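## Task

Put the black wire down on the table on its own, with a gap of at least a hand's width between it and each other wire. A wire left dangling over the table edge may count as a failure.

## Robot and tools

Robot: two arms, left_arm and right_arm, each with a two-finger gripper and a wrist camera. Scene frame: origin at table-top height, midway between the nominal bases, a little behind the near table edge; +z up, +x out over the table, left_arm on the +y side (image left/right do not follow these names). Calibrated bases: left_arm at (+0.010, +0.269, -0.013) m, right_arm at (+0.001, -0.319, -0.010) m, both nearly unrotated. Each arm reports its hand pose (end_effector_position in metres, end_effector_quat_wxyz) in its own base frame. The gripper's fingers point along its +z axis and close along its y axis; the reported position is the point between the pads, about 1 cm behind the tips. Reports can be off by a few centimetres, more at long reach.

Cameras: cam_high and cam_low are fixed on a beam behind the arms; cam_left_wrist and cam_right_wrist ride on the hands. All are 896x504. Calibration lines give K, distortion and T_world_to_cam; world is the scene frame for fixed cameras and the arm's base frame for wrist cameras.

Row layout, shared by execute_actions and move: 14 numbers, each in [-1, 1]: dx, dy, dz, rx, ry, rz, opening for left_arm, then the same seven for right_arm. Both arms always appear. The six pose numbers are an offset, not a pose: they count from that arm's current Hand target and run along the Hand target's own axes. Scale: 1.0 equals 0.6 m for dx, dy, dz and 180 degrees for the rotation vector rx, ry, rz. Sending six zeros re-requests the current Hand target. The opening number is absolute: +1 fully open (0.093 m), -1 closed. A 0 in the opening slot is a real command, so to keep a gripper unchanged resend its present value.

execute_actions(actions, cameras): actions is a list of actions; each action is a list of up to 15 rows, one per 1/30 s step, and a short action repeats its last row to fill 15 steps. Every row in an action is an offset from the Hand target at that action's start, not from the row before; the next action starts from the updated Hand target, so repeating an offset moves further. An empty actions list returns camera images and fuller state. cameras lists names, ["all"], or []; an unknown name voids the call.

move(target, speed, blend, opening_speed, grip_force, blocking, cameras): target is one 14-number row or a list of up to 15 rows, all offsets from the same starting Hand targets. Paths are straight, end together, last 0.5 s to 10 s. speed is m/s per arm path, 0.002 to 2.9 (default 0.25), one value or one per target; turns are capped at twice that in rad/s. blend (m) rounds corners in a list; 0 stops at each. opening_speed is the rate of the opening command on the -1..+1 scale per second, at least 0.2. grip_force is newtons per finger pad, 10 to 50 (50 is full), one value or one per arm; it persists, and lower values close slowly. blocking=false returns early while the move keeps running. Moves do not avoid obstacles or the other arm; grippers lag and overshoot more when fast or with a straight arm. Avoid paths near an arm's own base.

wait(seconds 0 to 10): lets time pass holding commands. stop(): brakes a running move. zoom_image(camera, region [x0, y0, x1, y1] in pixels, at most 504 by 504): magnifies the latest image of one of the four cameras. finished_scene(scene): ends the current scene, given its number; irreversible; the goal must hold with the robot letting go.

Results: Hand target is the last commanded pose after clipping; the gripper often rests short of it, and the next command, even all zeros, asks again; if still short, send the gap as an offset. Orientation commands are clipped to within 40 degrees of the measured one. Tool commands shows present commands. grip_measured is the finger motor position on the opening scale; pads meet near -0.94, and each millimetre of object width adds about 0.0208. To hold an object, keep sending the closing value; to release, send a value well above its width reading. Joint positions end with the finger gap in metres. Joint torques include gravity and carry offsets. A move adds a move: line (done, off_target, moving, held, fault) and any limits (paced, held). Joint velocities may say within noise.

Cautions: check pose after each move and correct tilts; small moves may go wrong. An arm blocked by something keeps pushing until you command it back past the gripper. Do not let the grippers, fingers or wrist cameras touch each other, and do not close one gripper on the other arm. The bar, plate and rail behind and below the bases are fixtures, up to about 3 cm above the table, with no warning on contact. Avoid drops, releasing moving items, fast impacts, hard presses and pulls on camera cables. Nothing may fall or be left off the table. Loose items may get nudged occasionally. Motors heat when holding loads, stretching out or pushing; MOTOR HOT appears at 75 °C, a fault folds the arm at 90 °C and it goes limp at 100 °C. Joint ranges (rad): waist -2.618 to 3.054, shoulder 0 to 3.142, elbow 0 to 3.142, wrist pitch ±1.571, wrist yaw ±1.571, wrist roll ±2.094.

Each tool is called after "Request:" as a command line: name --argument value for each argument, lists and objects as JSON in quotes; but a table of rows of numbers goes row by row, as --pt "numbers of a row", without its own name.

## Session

Request:
execute_actions --actions '[]'

Request:
zoom_image --camera "cam_high" --region '[360, 200, 560, 300]'

Request:
zoom_image --camera "cam_low" --region '[330, 100, 530, 300]'

Scene clock: 0.00 s.
left_arm: end_effector_position=(+0.2884, -0.2939, +0.2740) grip_measured=-0.925 end_effector_quat_wxyz=(+0.445, +0.542, +0.552, -0.451) | right_arm: end_effector_position=(+0.3754, +0.0000, +0.4021) grip_measured=+1.000 end_effector_quat_wxyz=(+0.707, +0.000, +0.707, +0.000)
Joint positions: left_arm=[-0.421 1.493 1.105 -0.065 1.106 0.395 0.001] | right_arm=[0 1.047 1.047 0 0 0 0.093]
Joint velocities: within noise
Joint torques (N m): no reading
Heat: left arm: 39 °C; right arm: 37 °C.
Hand target: left_arm +0.2880, -0.2941, +0.2821; +0.454, +0.545, +0.544, -0.448 | right_arm +0.3737, -0.0005, +0.4119; +0.716, +0.001, +0.698, -0.001
Tool commands: left_gripper/opening=-0.931621 right_gripper/opening=+1.0
camera_calibration:
cam_left_wrist: T_world_to_cam=[[-0.999921, 0.0104375, 0.00704004, 0.288455], [0.000559419, 0.595469, -0.803378, 0.433323], [-0.0125774, -0.803311, -0.595428, 0.0204989], [0, 0, 0, 1]] pos_world=[0.288448, -0.244574, 0.358297]
cam_right_wrist: T_world_to_cam=[[0.0134922, -0.999842, -0.0115391, 0.00016676], [-0.398845, 0.00520095, -0.917004, 0.561547], [0.916919, 0.0169747, -0.398712, -0.0974506], [0, 0, 0, 1]] pos_world=[0.313322, -0.00109965, 0.476088]

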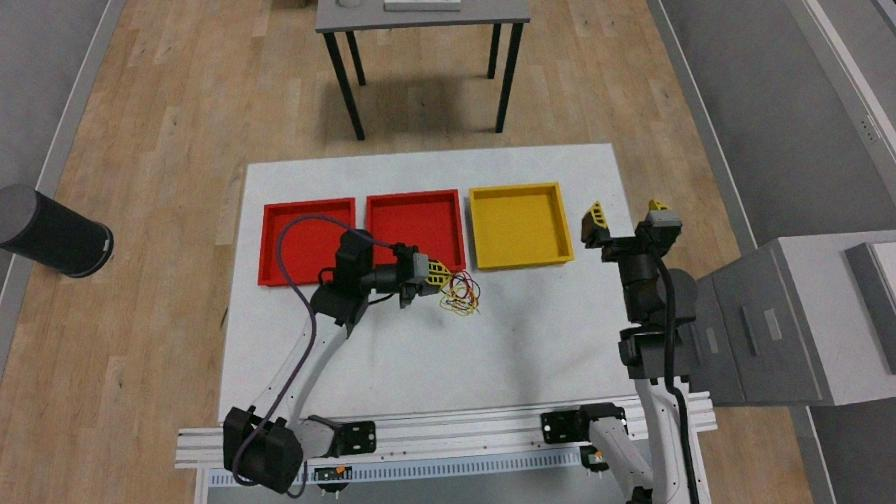

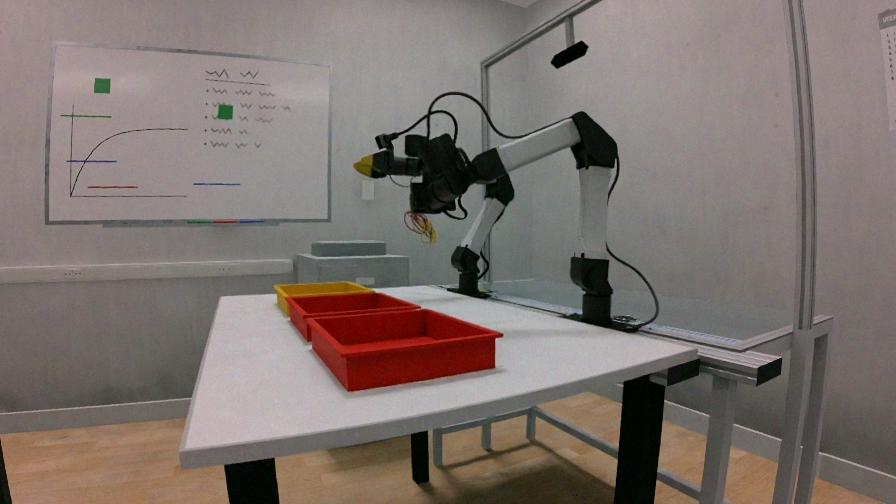

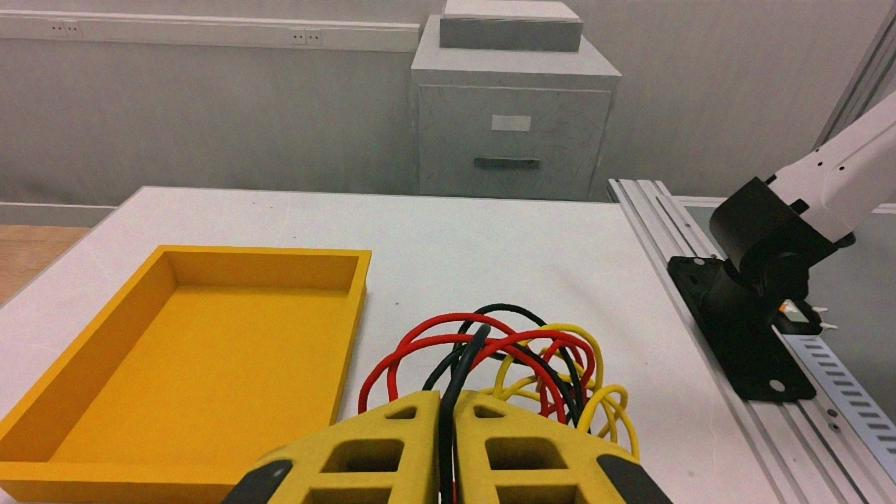

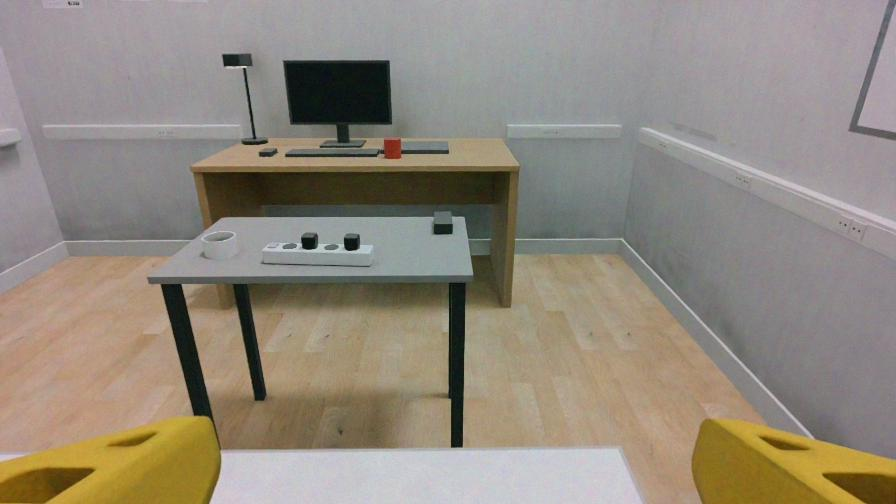

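Scaled by 2.520 from the camera's 896x504 image, which has a finer 1280x720 frame.

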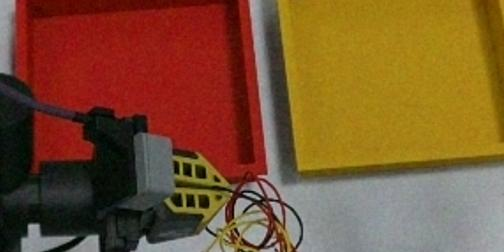

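Scaled by 2.520 from the camera's 896x504 image, which has a finer 1280x720 frame.

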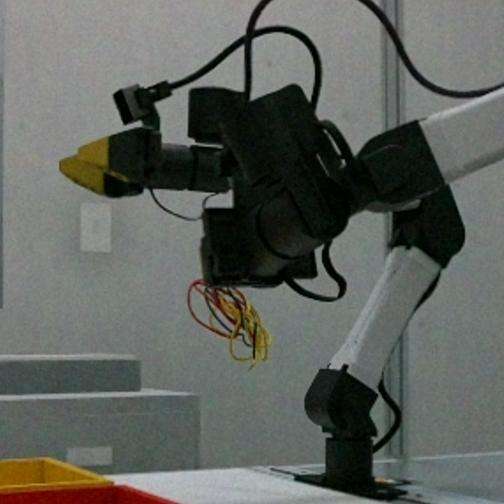

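Request:
move --target '[0.125,0,0,0,0,0,-0.931621,0.353,0.167,-0.123,-0.333,0,0,0.45]' --cameras '["all"]' --speed 0.2

Request:
zoom_image --camera "cam_right_wrist" --region '[200, 0, 700, 500]'

Request:
zoom_image --camera "cam_low" --region '[370, 180, 490, 310]'

Request:
zoom_image --camera "cam_high" --region '[400, 220, 540, 320]'

Scene clock: 22.97 s.
left_arm: end_effector_position=(+0.2897, -0.2814, +0.2128) grip_measured=-0.925 end_effector_quat_wxyz=(+0.451, +0.540, +0.553, -0.448) | right_arm: end_effector_position=(+0.3072, +0.0988, +0.1997) grip_measured=+0.451 end_effector_quat_wxyz=(+0.620, -0.353, +0.610, +0.346)
Joint positions: left_arm=[-0.384 1.539 0.897 0.173 1.129 0.421 0.001] | right_arm=[-0.205 1.386 0.371 1.04 -1.238 0.008 0.067]
Joint torques (N m): left_arm=[0.65 -5.56 6.74 2.07 0.46 0.2] | right_arm=[0.47 -2.62 5.33 1.71 -0.04 0.13]
Heat: left arm: 43 °C; right arm: 39 °C.
Hand target: left_arm +0.2885, -0.2800, +0.2083; +0.454, +0.545, +0.544, -0.448 | right_arm +0.3056, +0.0999, +0.1982; +0.621, -0.357, +0.605, +0.348
Off the commanded pose: left_arm 0.005 m, 1 deg | right_arm 0.002 m, 1 deg.
move: done
camera_calibration:
cam_left_wrist: T_world_to_cam=[[-1, -0.000248053, -0.000381074, 0.28856], [0.00015981, 0.592881, -0.80529, 0.376526], [0.000425686, -0.80529, -0.592881, -0.0106806], [0, 0, 0, 1]] pos_world=[0.288505, -0.231765, 0.296991]
cam_right_wrist: T_world_to_cam=[[0.865883, -0.500233, 0.00376297, -0.216769], [-0.192912, -0.340845, -0.920114, 0.319796], [0.461554, 0.795985, -0.391633, -0.0558241], [0, 0, 0, 1]] pos_world=[0.275155, 0.045001, 0.273202]

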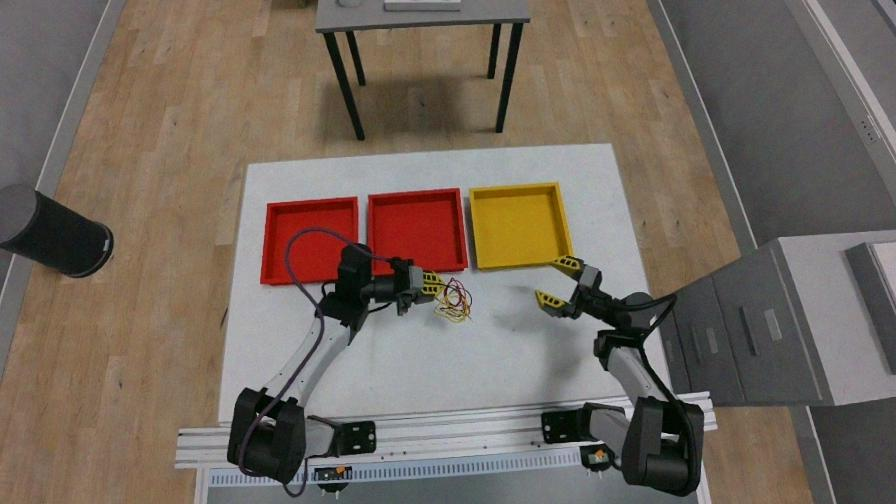

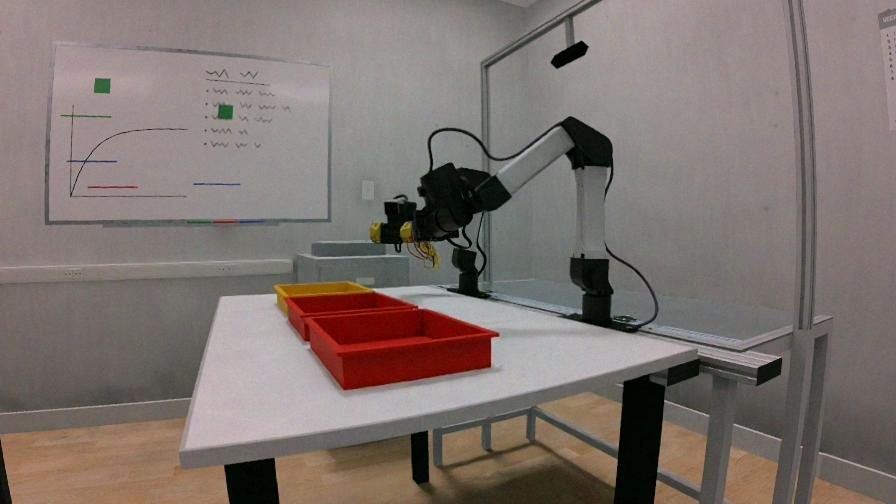

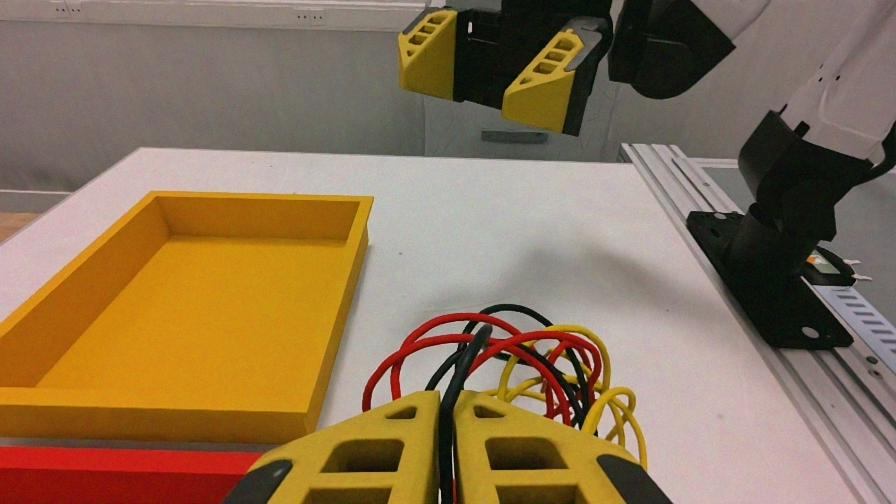

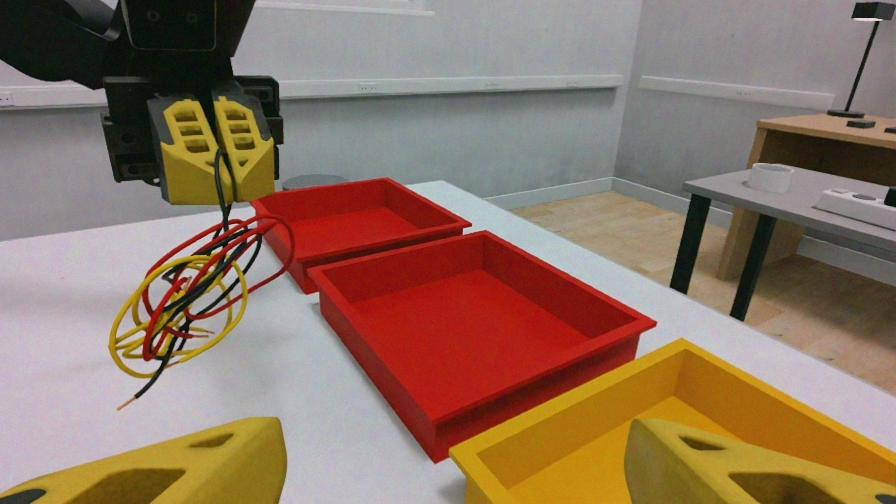

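Scaled by 1.008 from the camera's 896x504 image, which has a finer 1280x720 frame.

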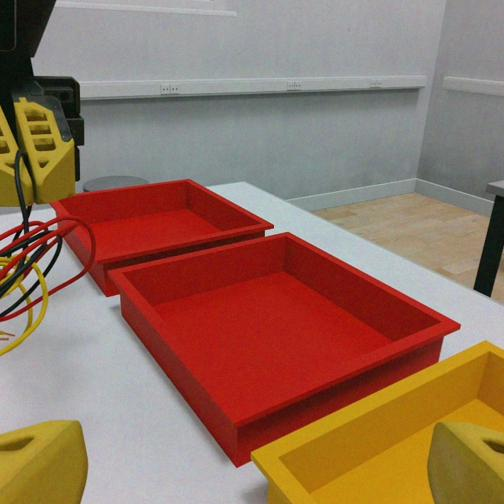

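Scaled by 3.877 from the camera's 896x504 image, which has a finer 1280x720 frame.

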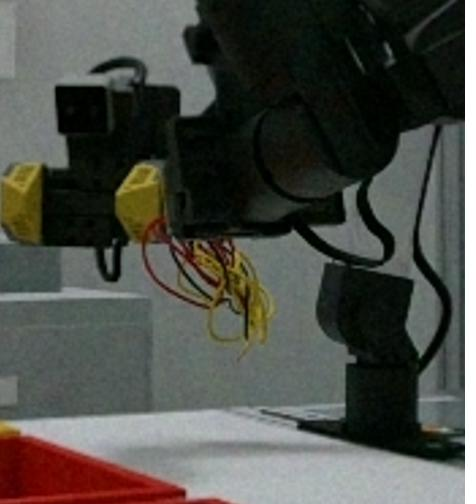

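Scaled by 3.600 from the camera's 896x504 image, which has a finer 1280x720 frame.

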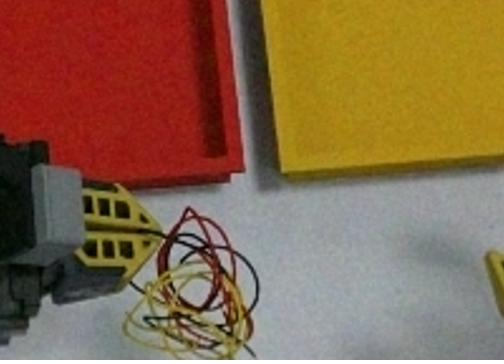

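Request:
zoom_image --camera "cam_right_wrist" --region '[80, 140, 320, 420]'

Scaled by 1.800 from the camera's 896x504 image, which has a finer 1280x720 frame.

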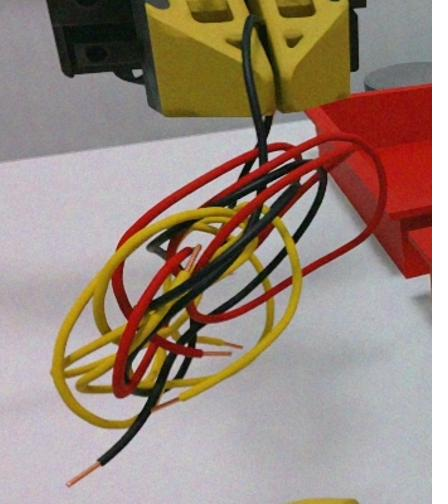

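Request:
move --target '[0,0,0,0,0,0,-0.931621,0.1027,0.1172,0.0647,-0.1056,0,0,0.45]' --cameras '["cam_high","cam_low","cam_right_wrist"]' --speed 0.15

Request:
zoom_image --camera "cam_high" --region '[400, 220, 540, 320]'

Request:
zoom_image --camera "cam_right_wrist" --region '[150, 0, 650, 420]'

Scene clock: 97.90 s.
left_arm: end_effector_position=(+0.2897, -0.2814, +0.2129) grip_measured=-0.925 end_effector_quat_wxyz=(+0.451, +0.540, +0.552, -0.448) | right_arm: end_effector_position=(+0.2702, +0.1668, +0.1354) grip_measured=+0.451 end_effector_quat_wxyz=(+0.549, -0.447, +0.551, +0.442)
Joint positions: left_arm=[-0.384 1.539 0.897 0.173 1.129 0.421 0.001] | right_arm=[0.009 1.754 0.32 1.404 -1.351 -0.032 0.067]
Joint torques (N m): left_arm=[0.7 -5.42 6.84 2.09 0.46 0.15] | right_arm=[0.83 -3.56 3.17 1.81 -0.06 0.05]
Heat: left arm: 44 °C; right arm: 40 °C.
Hand target: left_arm +0.2884, -0.2800, +0.2083; +0.454, +0.545, +0.544, -0.448 | right_arm +0.2659, +0.1688, +0.1356; +0.553, -0.455, +0.539, +0.443
Off the commanded pose: left_arm 0.005 m, 1 deg | right_arm 0.005 m, 2 deg.
move: done
camera_calibration:
cam_right_wrist: T_world_to_cam=[[0.980482, -0.19644, -0.00810618, -0.230586], [-0.086781, -0.395413, -0.914395, 0.256281], [0.176419, 0.897251, -0.404742, -0.0560348], [0, 0, 0, 1]] pos_world=[0.258211, 0.106318, 0.209793]
Images, in order (width x height): cam_high 896x504, cam_low 896x504, cam_right_wrist 896x504.

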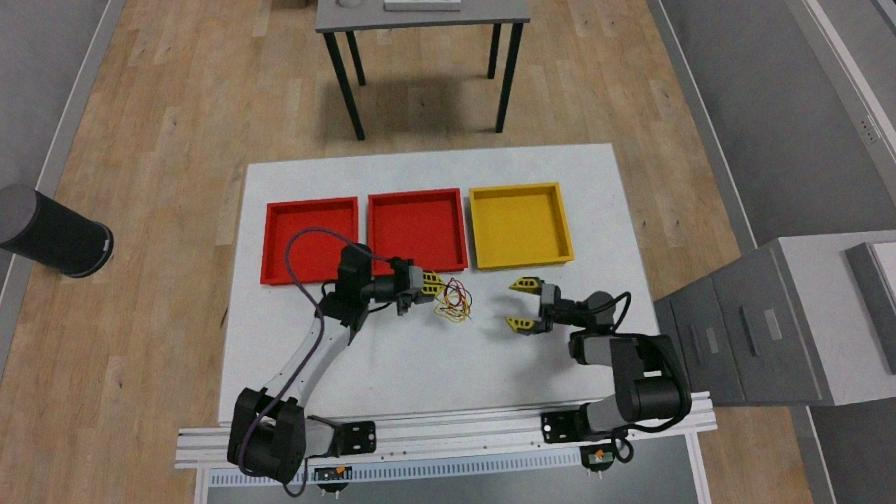

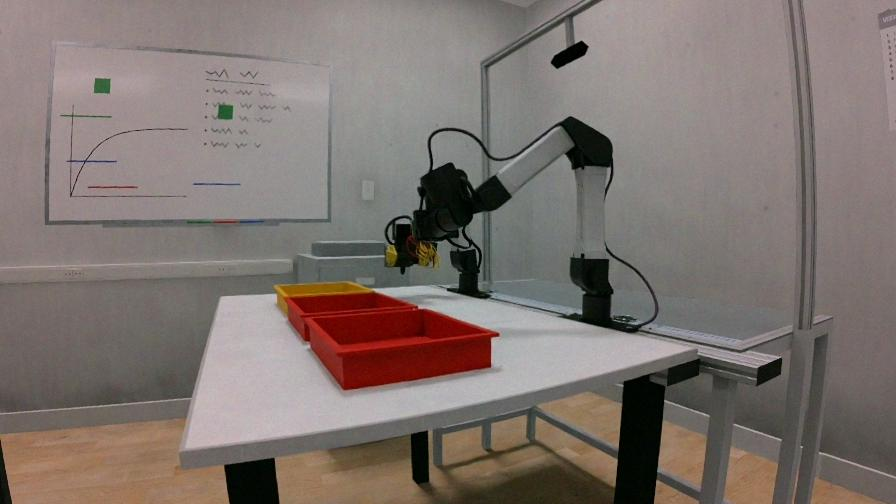

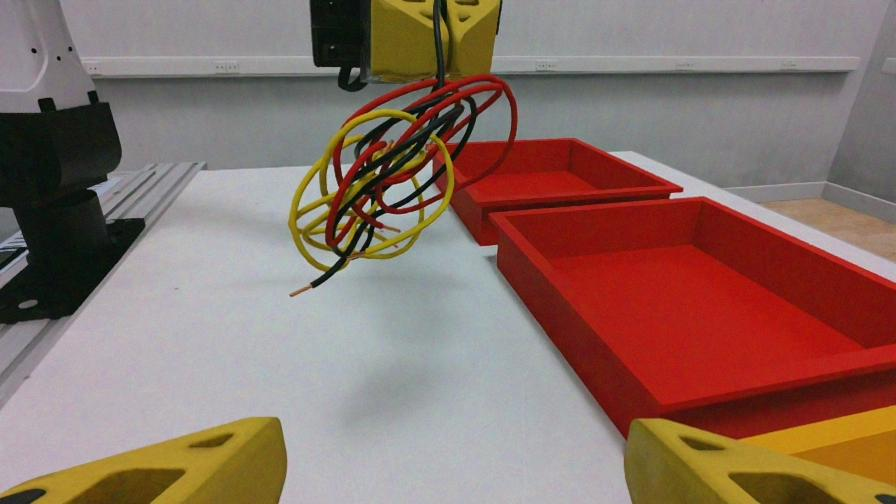

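Scaled by 3.600 from the camera's 896x504 image, which has a finer 1280x720 frame.

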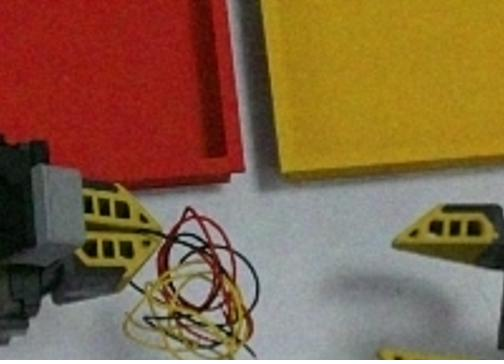

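Scaled by 1.008 from the camera's 896x504 image, which has a finer 1280x720 frame.

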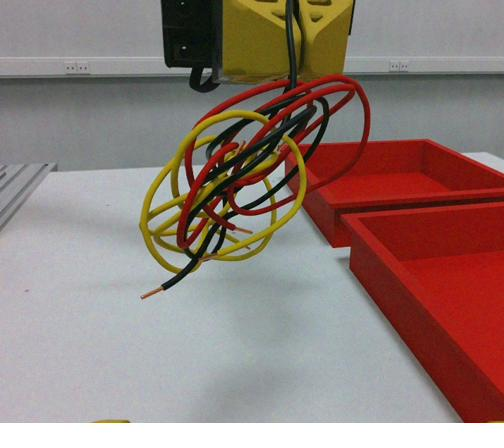

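Request:
zoom_image --camera "cam_right_wrist" --region '[270, 60, 530, 310]'

Scaled by 1.938 from the camera's 896x504 image, which has a finer 1280x720 frame.

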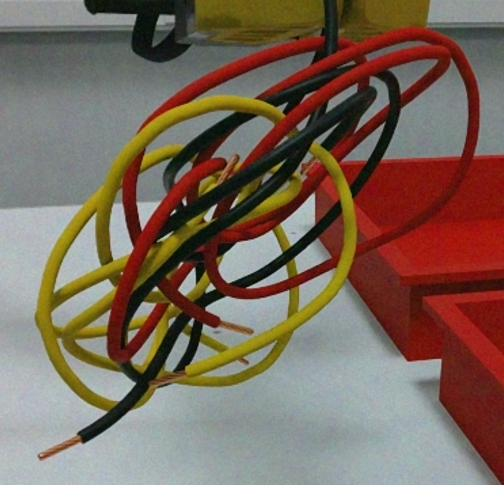

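Request:
move --target '[0,0,0,0,0,0,-0.931621,-0.0246,0.089,0.0737,0,0,-0.5,0.05]' --cameras '["cam_high","cam_low","cam_right_wrist"]' --speed 0.25

Request:
zoom_image --camera "cam_high" --region '[400, 220, 540, 320]'

Request:
zoom_image --camera "cam_low" --region '[370, 180, 490, 310]'

Scene clock: 160.53 s.
left_arm: end_effector_position=(+0.2897, -0.2814, +0.2130) grip_measured=-0.925 end_effector_quat_wxyz=(+0.451, +0.540, +0.552, -0.448) | right_arm: end_effector_position=(+0.2230, +0.2219, +0.1403) grip_measured=+0.051 end_effector_quat_wxyz=(+0.700, -0.707, +0.080, -0.053)
Joint positions: left_arm=[-0.384 1.539 0.897 0.173 1.129 0.421 0.001] | right_arm=[0.287 1.601 0.188 1.383 -1.095 -1.56 0.048]
Joint torques (N m): left_arm=[0.64 -5.34 6.86 2.02 0.43 0.19] | right_arm=[0.75 -6.23 3.64 1.77 0.15 -0.13]
Heat: left arm: 45 °C; right arm: 41 °C.
Hand target: left_arm +0.2884, -0.2801, +0.2084; +0.454, +0.545, +0.544, -0.448 | right_arm +0.2218, +0.2225, +0.1493; +0.705, -0.703, +0.060, -0.078
Off the commanded pose: left_arm 0.005 m, 1 deg | right_arm 0.009 m, 4 deg.
move: off_target (right_arm)
camera_calibration:
cam_right_wrist: T_world_to_cam=[[0.053315, 0.0174011, 0.998426, -0.155319], [0.824884, -0.564266, -0.0342137, -0.0108258], [0.562783, 0.82541, -0.0444378, -0.215971], [0, 0, 0, 1]] pos_world=[0.138755, 0.174858, 0.145107]
Images, in order (width x height): cam_high 896x504, cam_low 896x504, cam_right_wrist 896x504.

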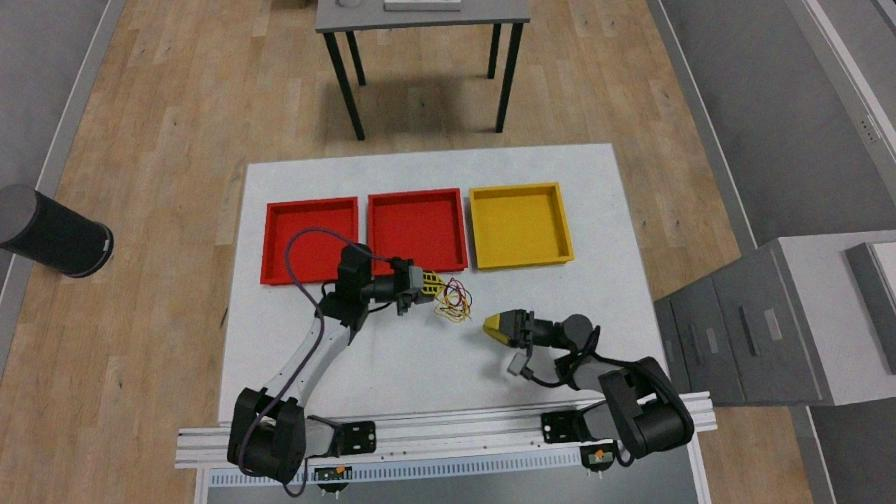

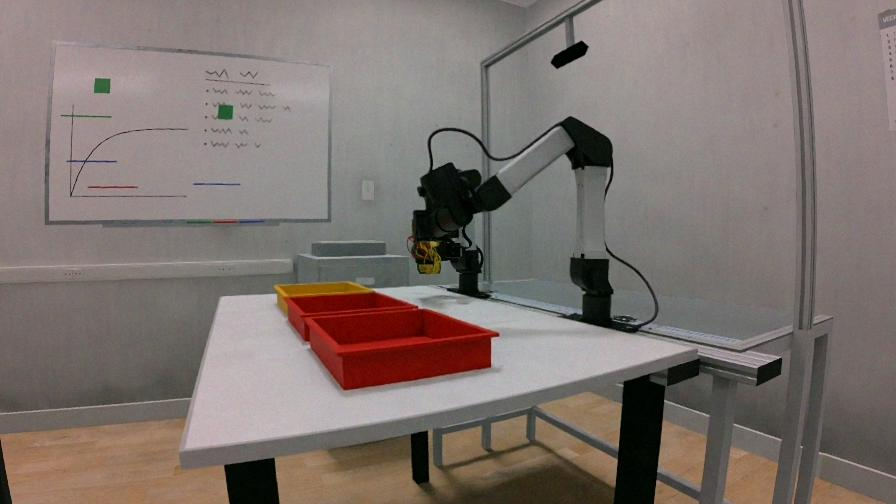

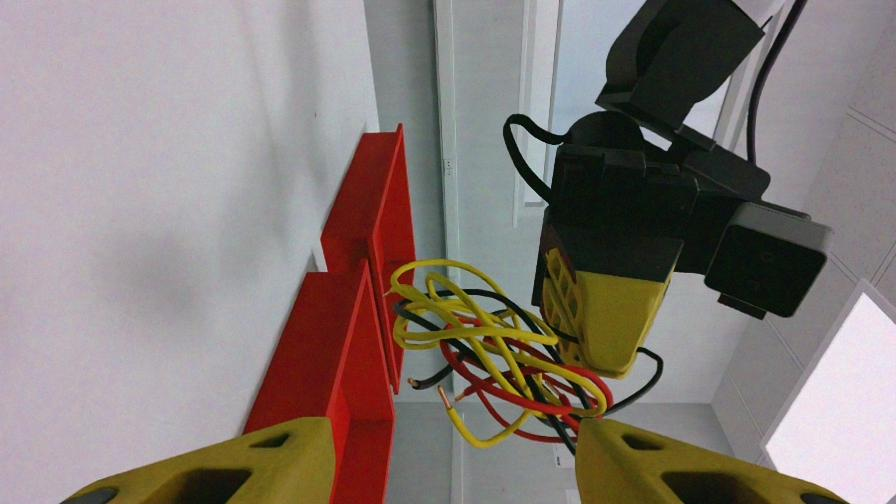

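Scaled by 3.600 from the camera's 896x504 image, which has a finer 1280x720 frame.

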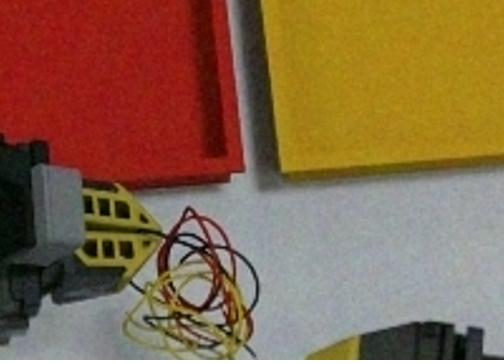

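Scaled by 3.877 from the camera's 896x504 image, which has a finer 1280x720 frame.

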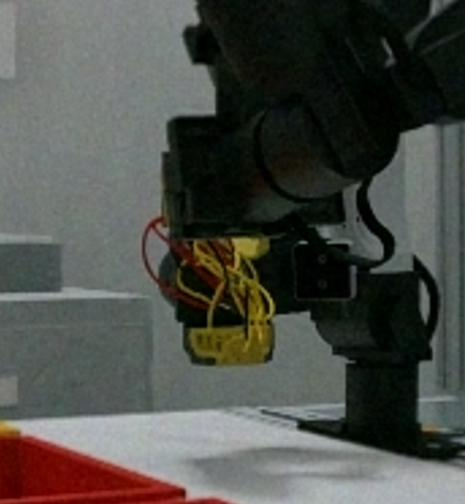

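Request:
zoom_image --camera "cam_right_wrist" --region '[330, 230, 680, 504]'

Scaled by 1.440 from the camera's 896x504 image, which has a finer 1280x720 frame.

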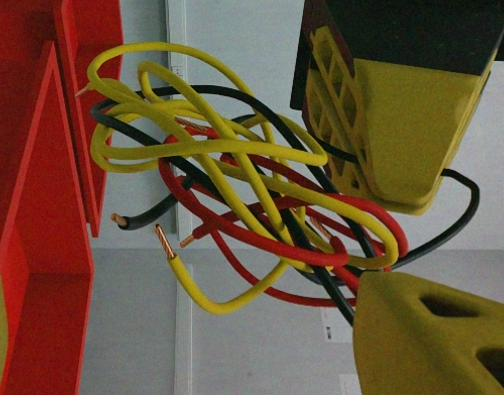

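Request:
move --pt "0 0 0 0 0 0 -0.931621 -0.0043 -0.023 -0.0009 0 0 0 -0.316" --pt "0 0 0 0 0 0 -0.931621 -0.0053 -0.0223 0.1253 0 0 0 -0.316" --blend '[0.003,0]' --cameras '["cam_high","cam_low","cam_left_wrist","cam_right_wrist"]' --speed 0.08

Request:
zoom_image --camera "cam_high" --region '[400, 220, 540, 320]'

Request:
zoom_image --camera "cam_low" --region '[370, 180, 490, 310]'

Scene clock: 253.43 s.
left_arm: end_effector_position=(+0.2898, -0.2815, +0.2131) grip_measured=-0.925 end_effector_quat_wxyz=(+0.451, +0.540, +0.552, -0.447) | right_arm: end_effector_position=(+0.2273, +0.2923, +0.1561) grip_measured=-0.315 end_effector_quat_wxyz=(+0.699, -0.709, +0.070, -0.063)
Joint positions: left_arm=[-0.384 1.539 0.897 0.175 1.129 0.421 0.001] | right_arm=[0.575 1.612 0.335 1.255 -0.808 -1.577 0.03]
Joint torques (N m): left_arm=[0.59 -5.34 6.69 2.05 0.48 0.16] | right_arm=[0.75 -3.74 7.08 1.78 0.18 -0.02]
Heat: left arm: 47 °C; right arm: 41 °C.
Hand target: left_arm +0.2884, -0.2801, +0.2084; +0.454, +0.545, +0.544, -0.448 | right_arm +0.2328, +0.2969, +0.1630; +0.705, -0.703, +0.060, -0.078
Off the commanded pose: left_arm 0.005 m, 1 deg | right_arm 0.010 m, 2 deg.
move: done
camera_calibration:
cam_left_wrist: T_world_to_cam=[[-0.999998, 0.000067762, -0.00214147, 0.289153], [0.0017657, 0.592203, -0.805787, 0.376212], [0.00121359, -0.805789, -0.592202, -0.0111064], [0, 0, 0, 1]] pos_world=[0.288502, -0.231763, 0.297189]
cam_right_wrist: T_world_to_cam=[[0.0262622, 0.023775, 0.999372, -0.168313], [0.826086, -0.563483, -0.0083032, 0.0213967], [0.562932, 0.825785, -0.0344385, -0.277438], [0, 0, 0, 1]] pos_world=[0.142924, 0.245163, 0.158831]

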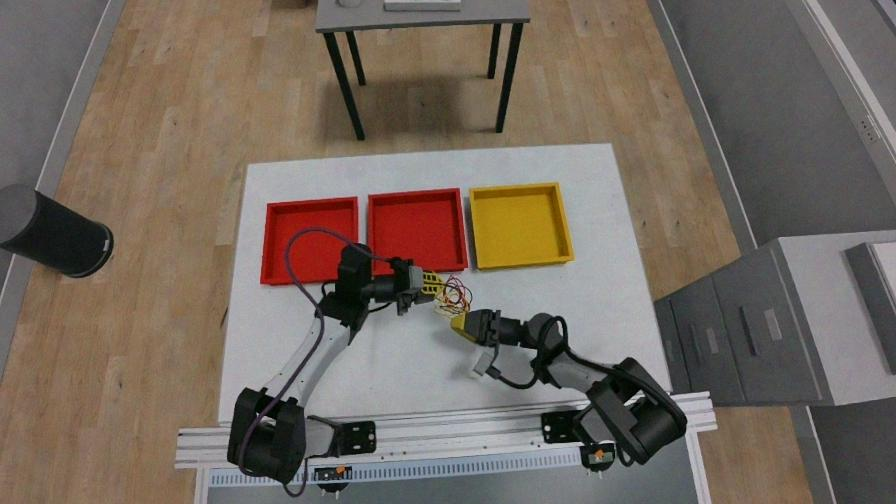

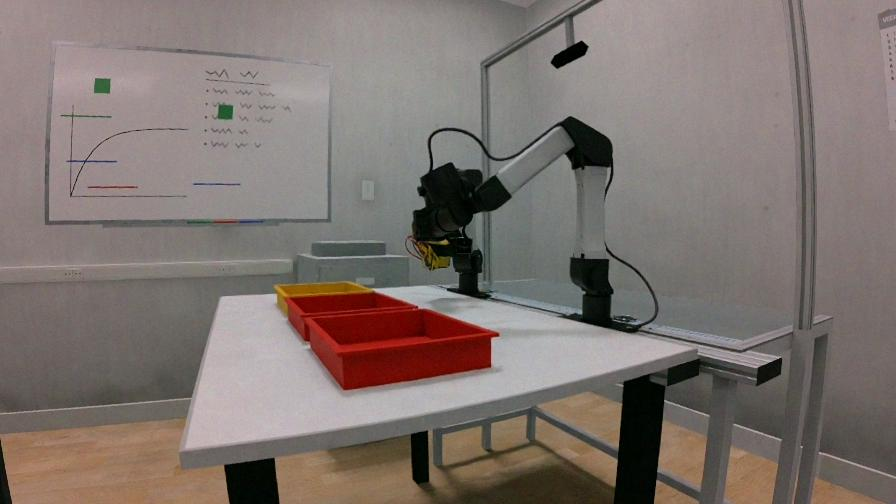

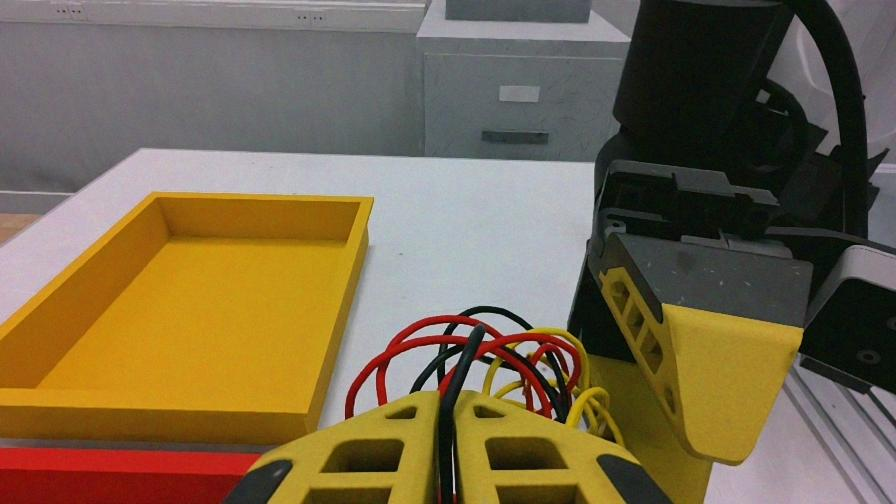

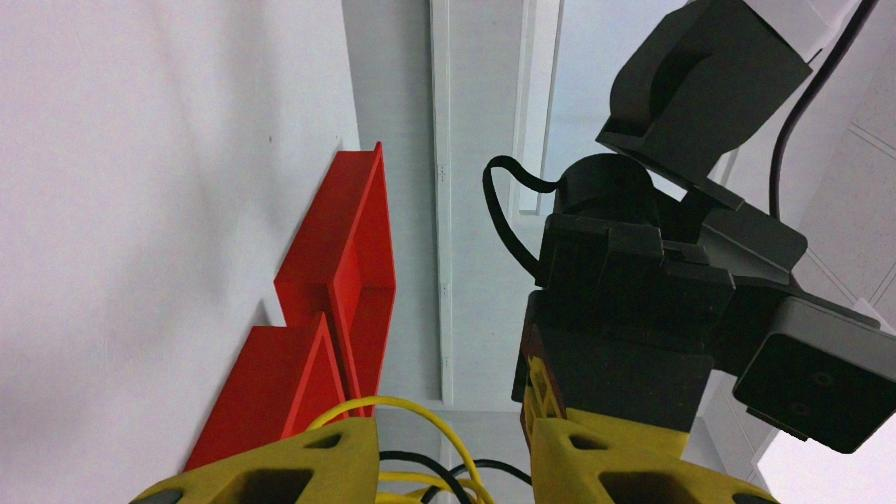

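Scaled by 3.600 from the camera's 896x504 image, which has a finer 1280x720 frame.

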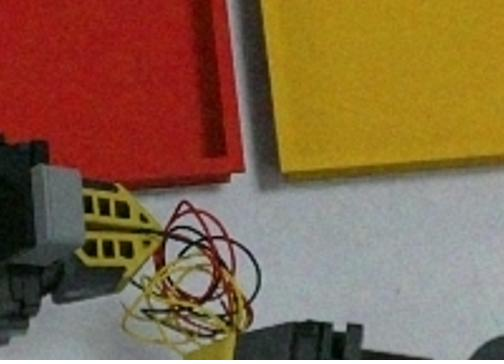

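Scaled by 3.877 from the camera's 896x504 image, which has a finer 1280x720 frame.

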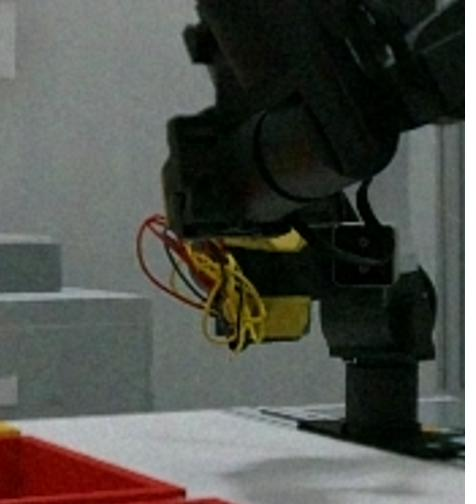

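Request:
zoom_image --camera "cam_right_wrist" --region '[290, 370, 590, 504]'

Request:
zoom_image --camera "cam_left_wrist" --region '[330, 280, 830, 504]'

Scaled by 1.680 from the camera's 896x504 image, which has a finer 1280x720 frame.

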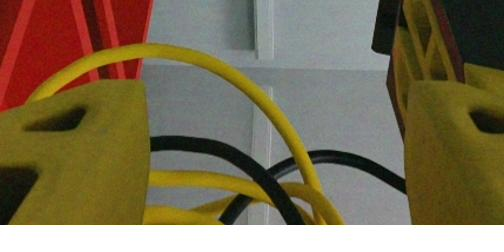

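Scaled by 1.008 from the camera's 896x504 image, which has a finer 1280x720 frame.

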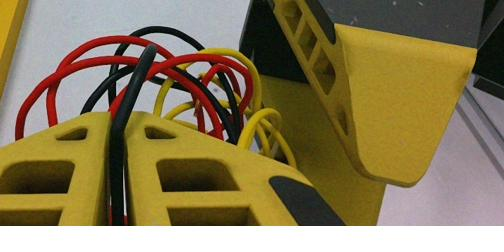

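Request:
move --target '[0,0,0,0,0,0,-0.931621,0,0,0,0,0,0,-1]' --grip_force '[50,40]' --cameras '["cam_high","cam_low","cam_left_wrist","cam_right_wrist"]'

Request:
zoom_image --camera "cam_right_wrist" --region '[290, 330, 640, 504]'

Request:
zoom_image --camera "cam_left_wrist" --region '[330, 280, 830, 504]'

Request:
zoom_image --camera "cam_low" --region '[380, 200, 480, 300]'

Request:
zoom_image --camera "cam_high" --region '[420, 260, 500, 330]'

Scene clock: 305.50 s.
left_arm: end_effector_position=(+0.2898, -0.2815, +0.2132) grip_measured=-0.925 end_effector_quat_wxyz=(+0.451, +0.540, +0.552, -0.447) | right_arm: end_effector_position=(+0.2274, +0.2923, +0.1561) grip_measured=-0.988 end_effector_quat_wxyz=(+0.699, -0.709, +0.070, -0.063)
Joint positions: left_arm=[-0.384 1.539 0.897 0.175 1.129 0.421 0.001] | right_arm=[0.575 1.612 0.335 1.255 -0.807 -1.577 0]
Joint torques (N m): left_arm=[0.7 -5.46 6.65 2.06 0.46 0.18] | right_arm=[1.22 -3.75 7.17 1.76 0.12 -0.06]
Heat: left arm: 48 °C; right arm: 41 °C.
Hand target: left_arm +0.2884, -0.2800, +0.2084; +0.454, +0.545, +0.544, -0.448 | right_arm +0.2328, +0.2969, +0.1630; +0.705, -0.703, +0.060, -0.078
Off the commanded pose: left_arm 0.005 m, 1 deg | right_arm 0.010 m, 2 deg.
grip_force (N): 50, 40
move: done
camera_calibration:
cam_left_wrist: T_world_to_cam=[[-0.999997, 0.0000863155, -0.0025006, 0.289263], [0.00206626, 0.592093, -0.805867, 0.376204], [0.00141103, -0.80587, -0.592091, -0.0111555], [0, 0, 0, 1]] pos_world=[0.288501, -0.231763, 0.297289]
cam_right_wrist: T_world_to_cam=[[0.0258956, 0.0239049, 0.999379, -0.168298], [0.825657, -0.564117, -0.00790064, 0.0215247], [0.563577, 0.825349, -0.0343454, -0.277579], [0, 0, 0, 1]] pos_world=[0.143023, 0.245265, 0.15883]

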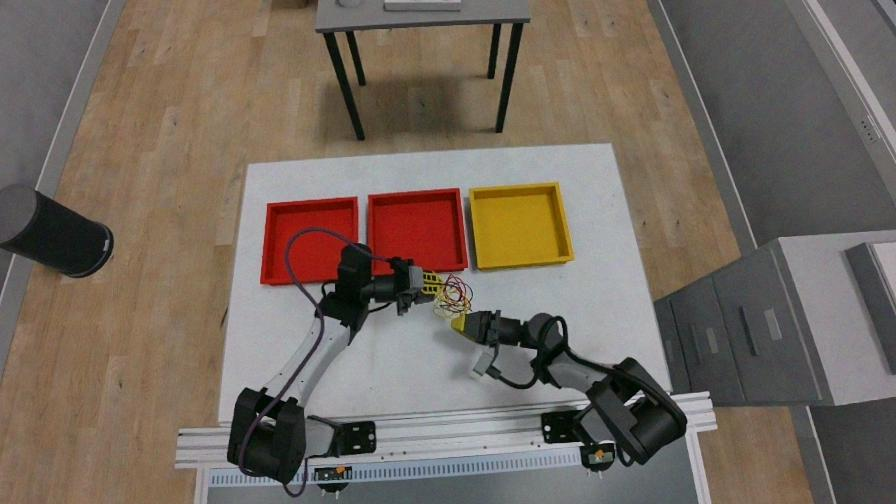

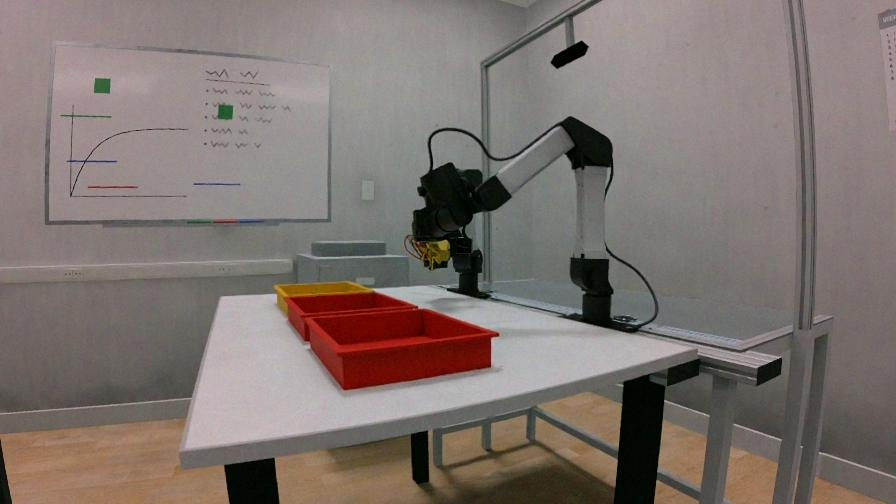

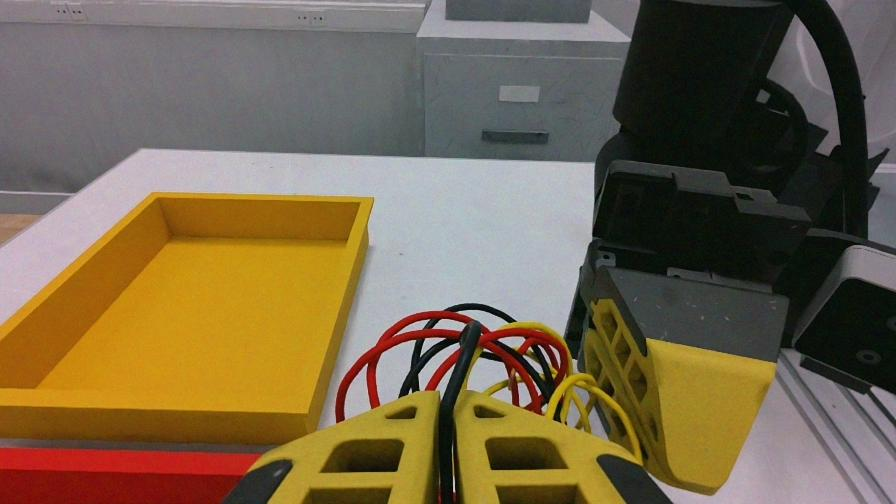

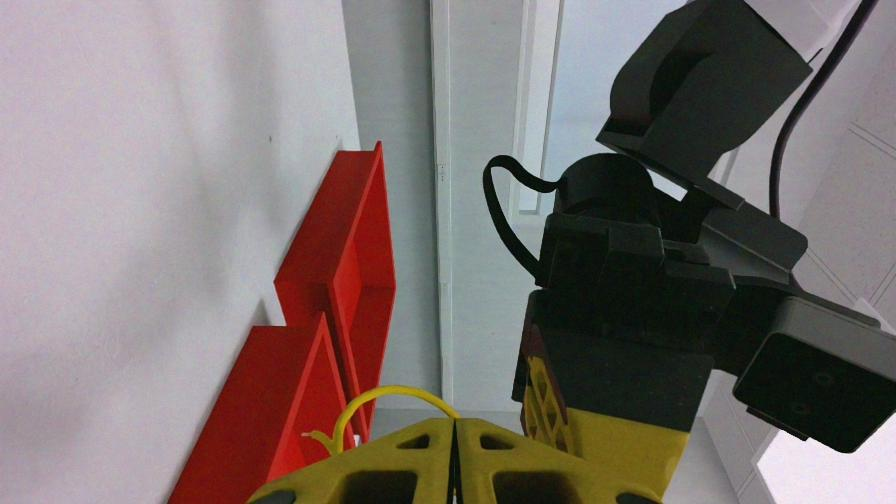

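Scaled by 1.440 from the camera's 896x504 image, which has a finer 1280x720 frame.

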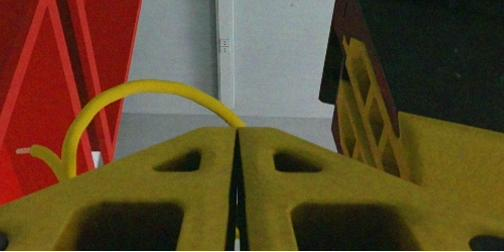

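Scaled by 1.008 from the camera's 896x504 image, which has a finer 1280x720 frame.

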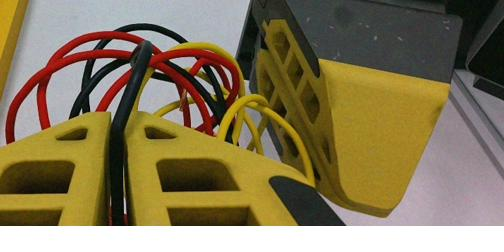

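Scaled by 5.040 from the camera's 896x504 image, which has a finer 1280x720 frame.

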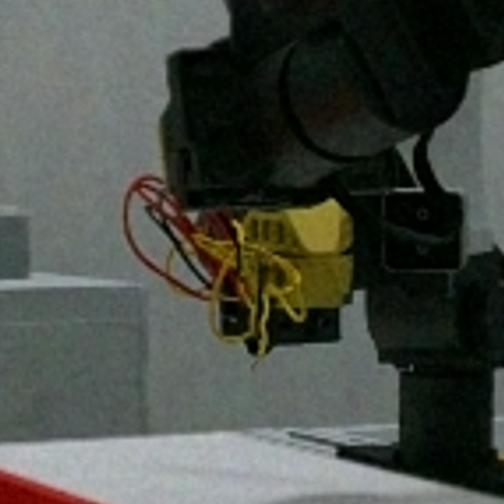

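Scaled by 6.300 from the camera's 896x504 image, which has a finer 1280x720 frame.

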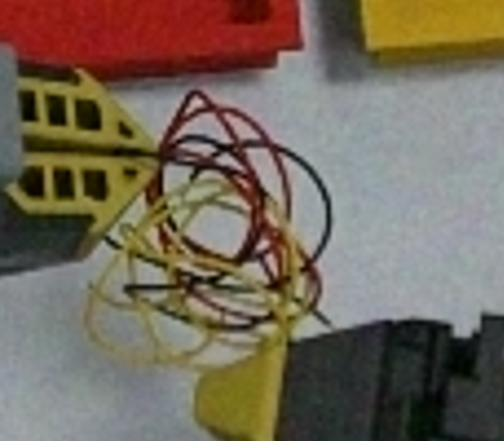

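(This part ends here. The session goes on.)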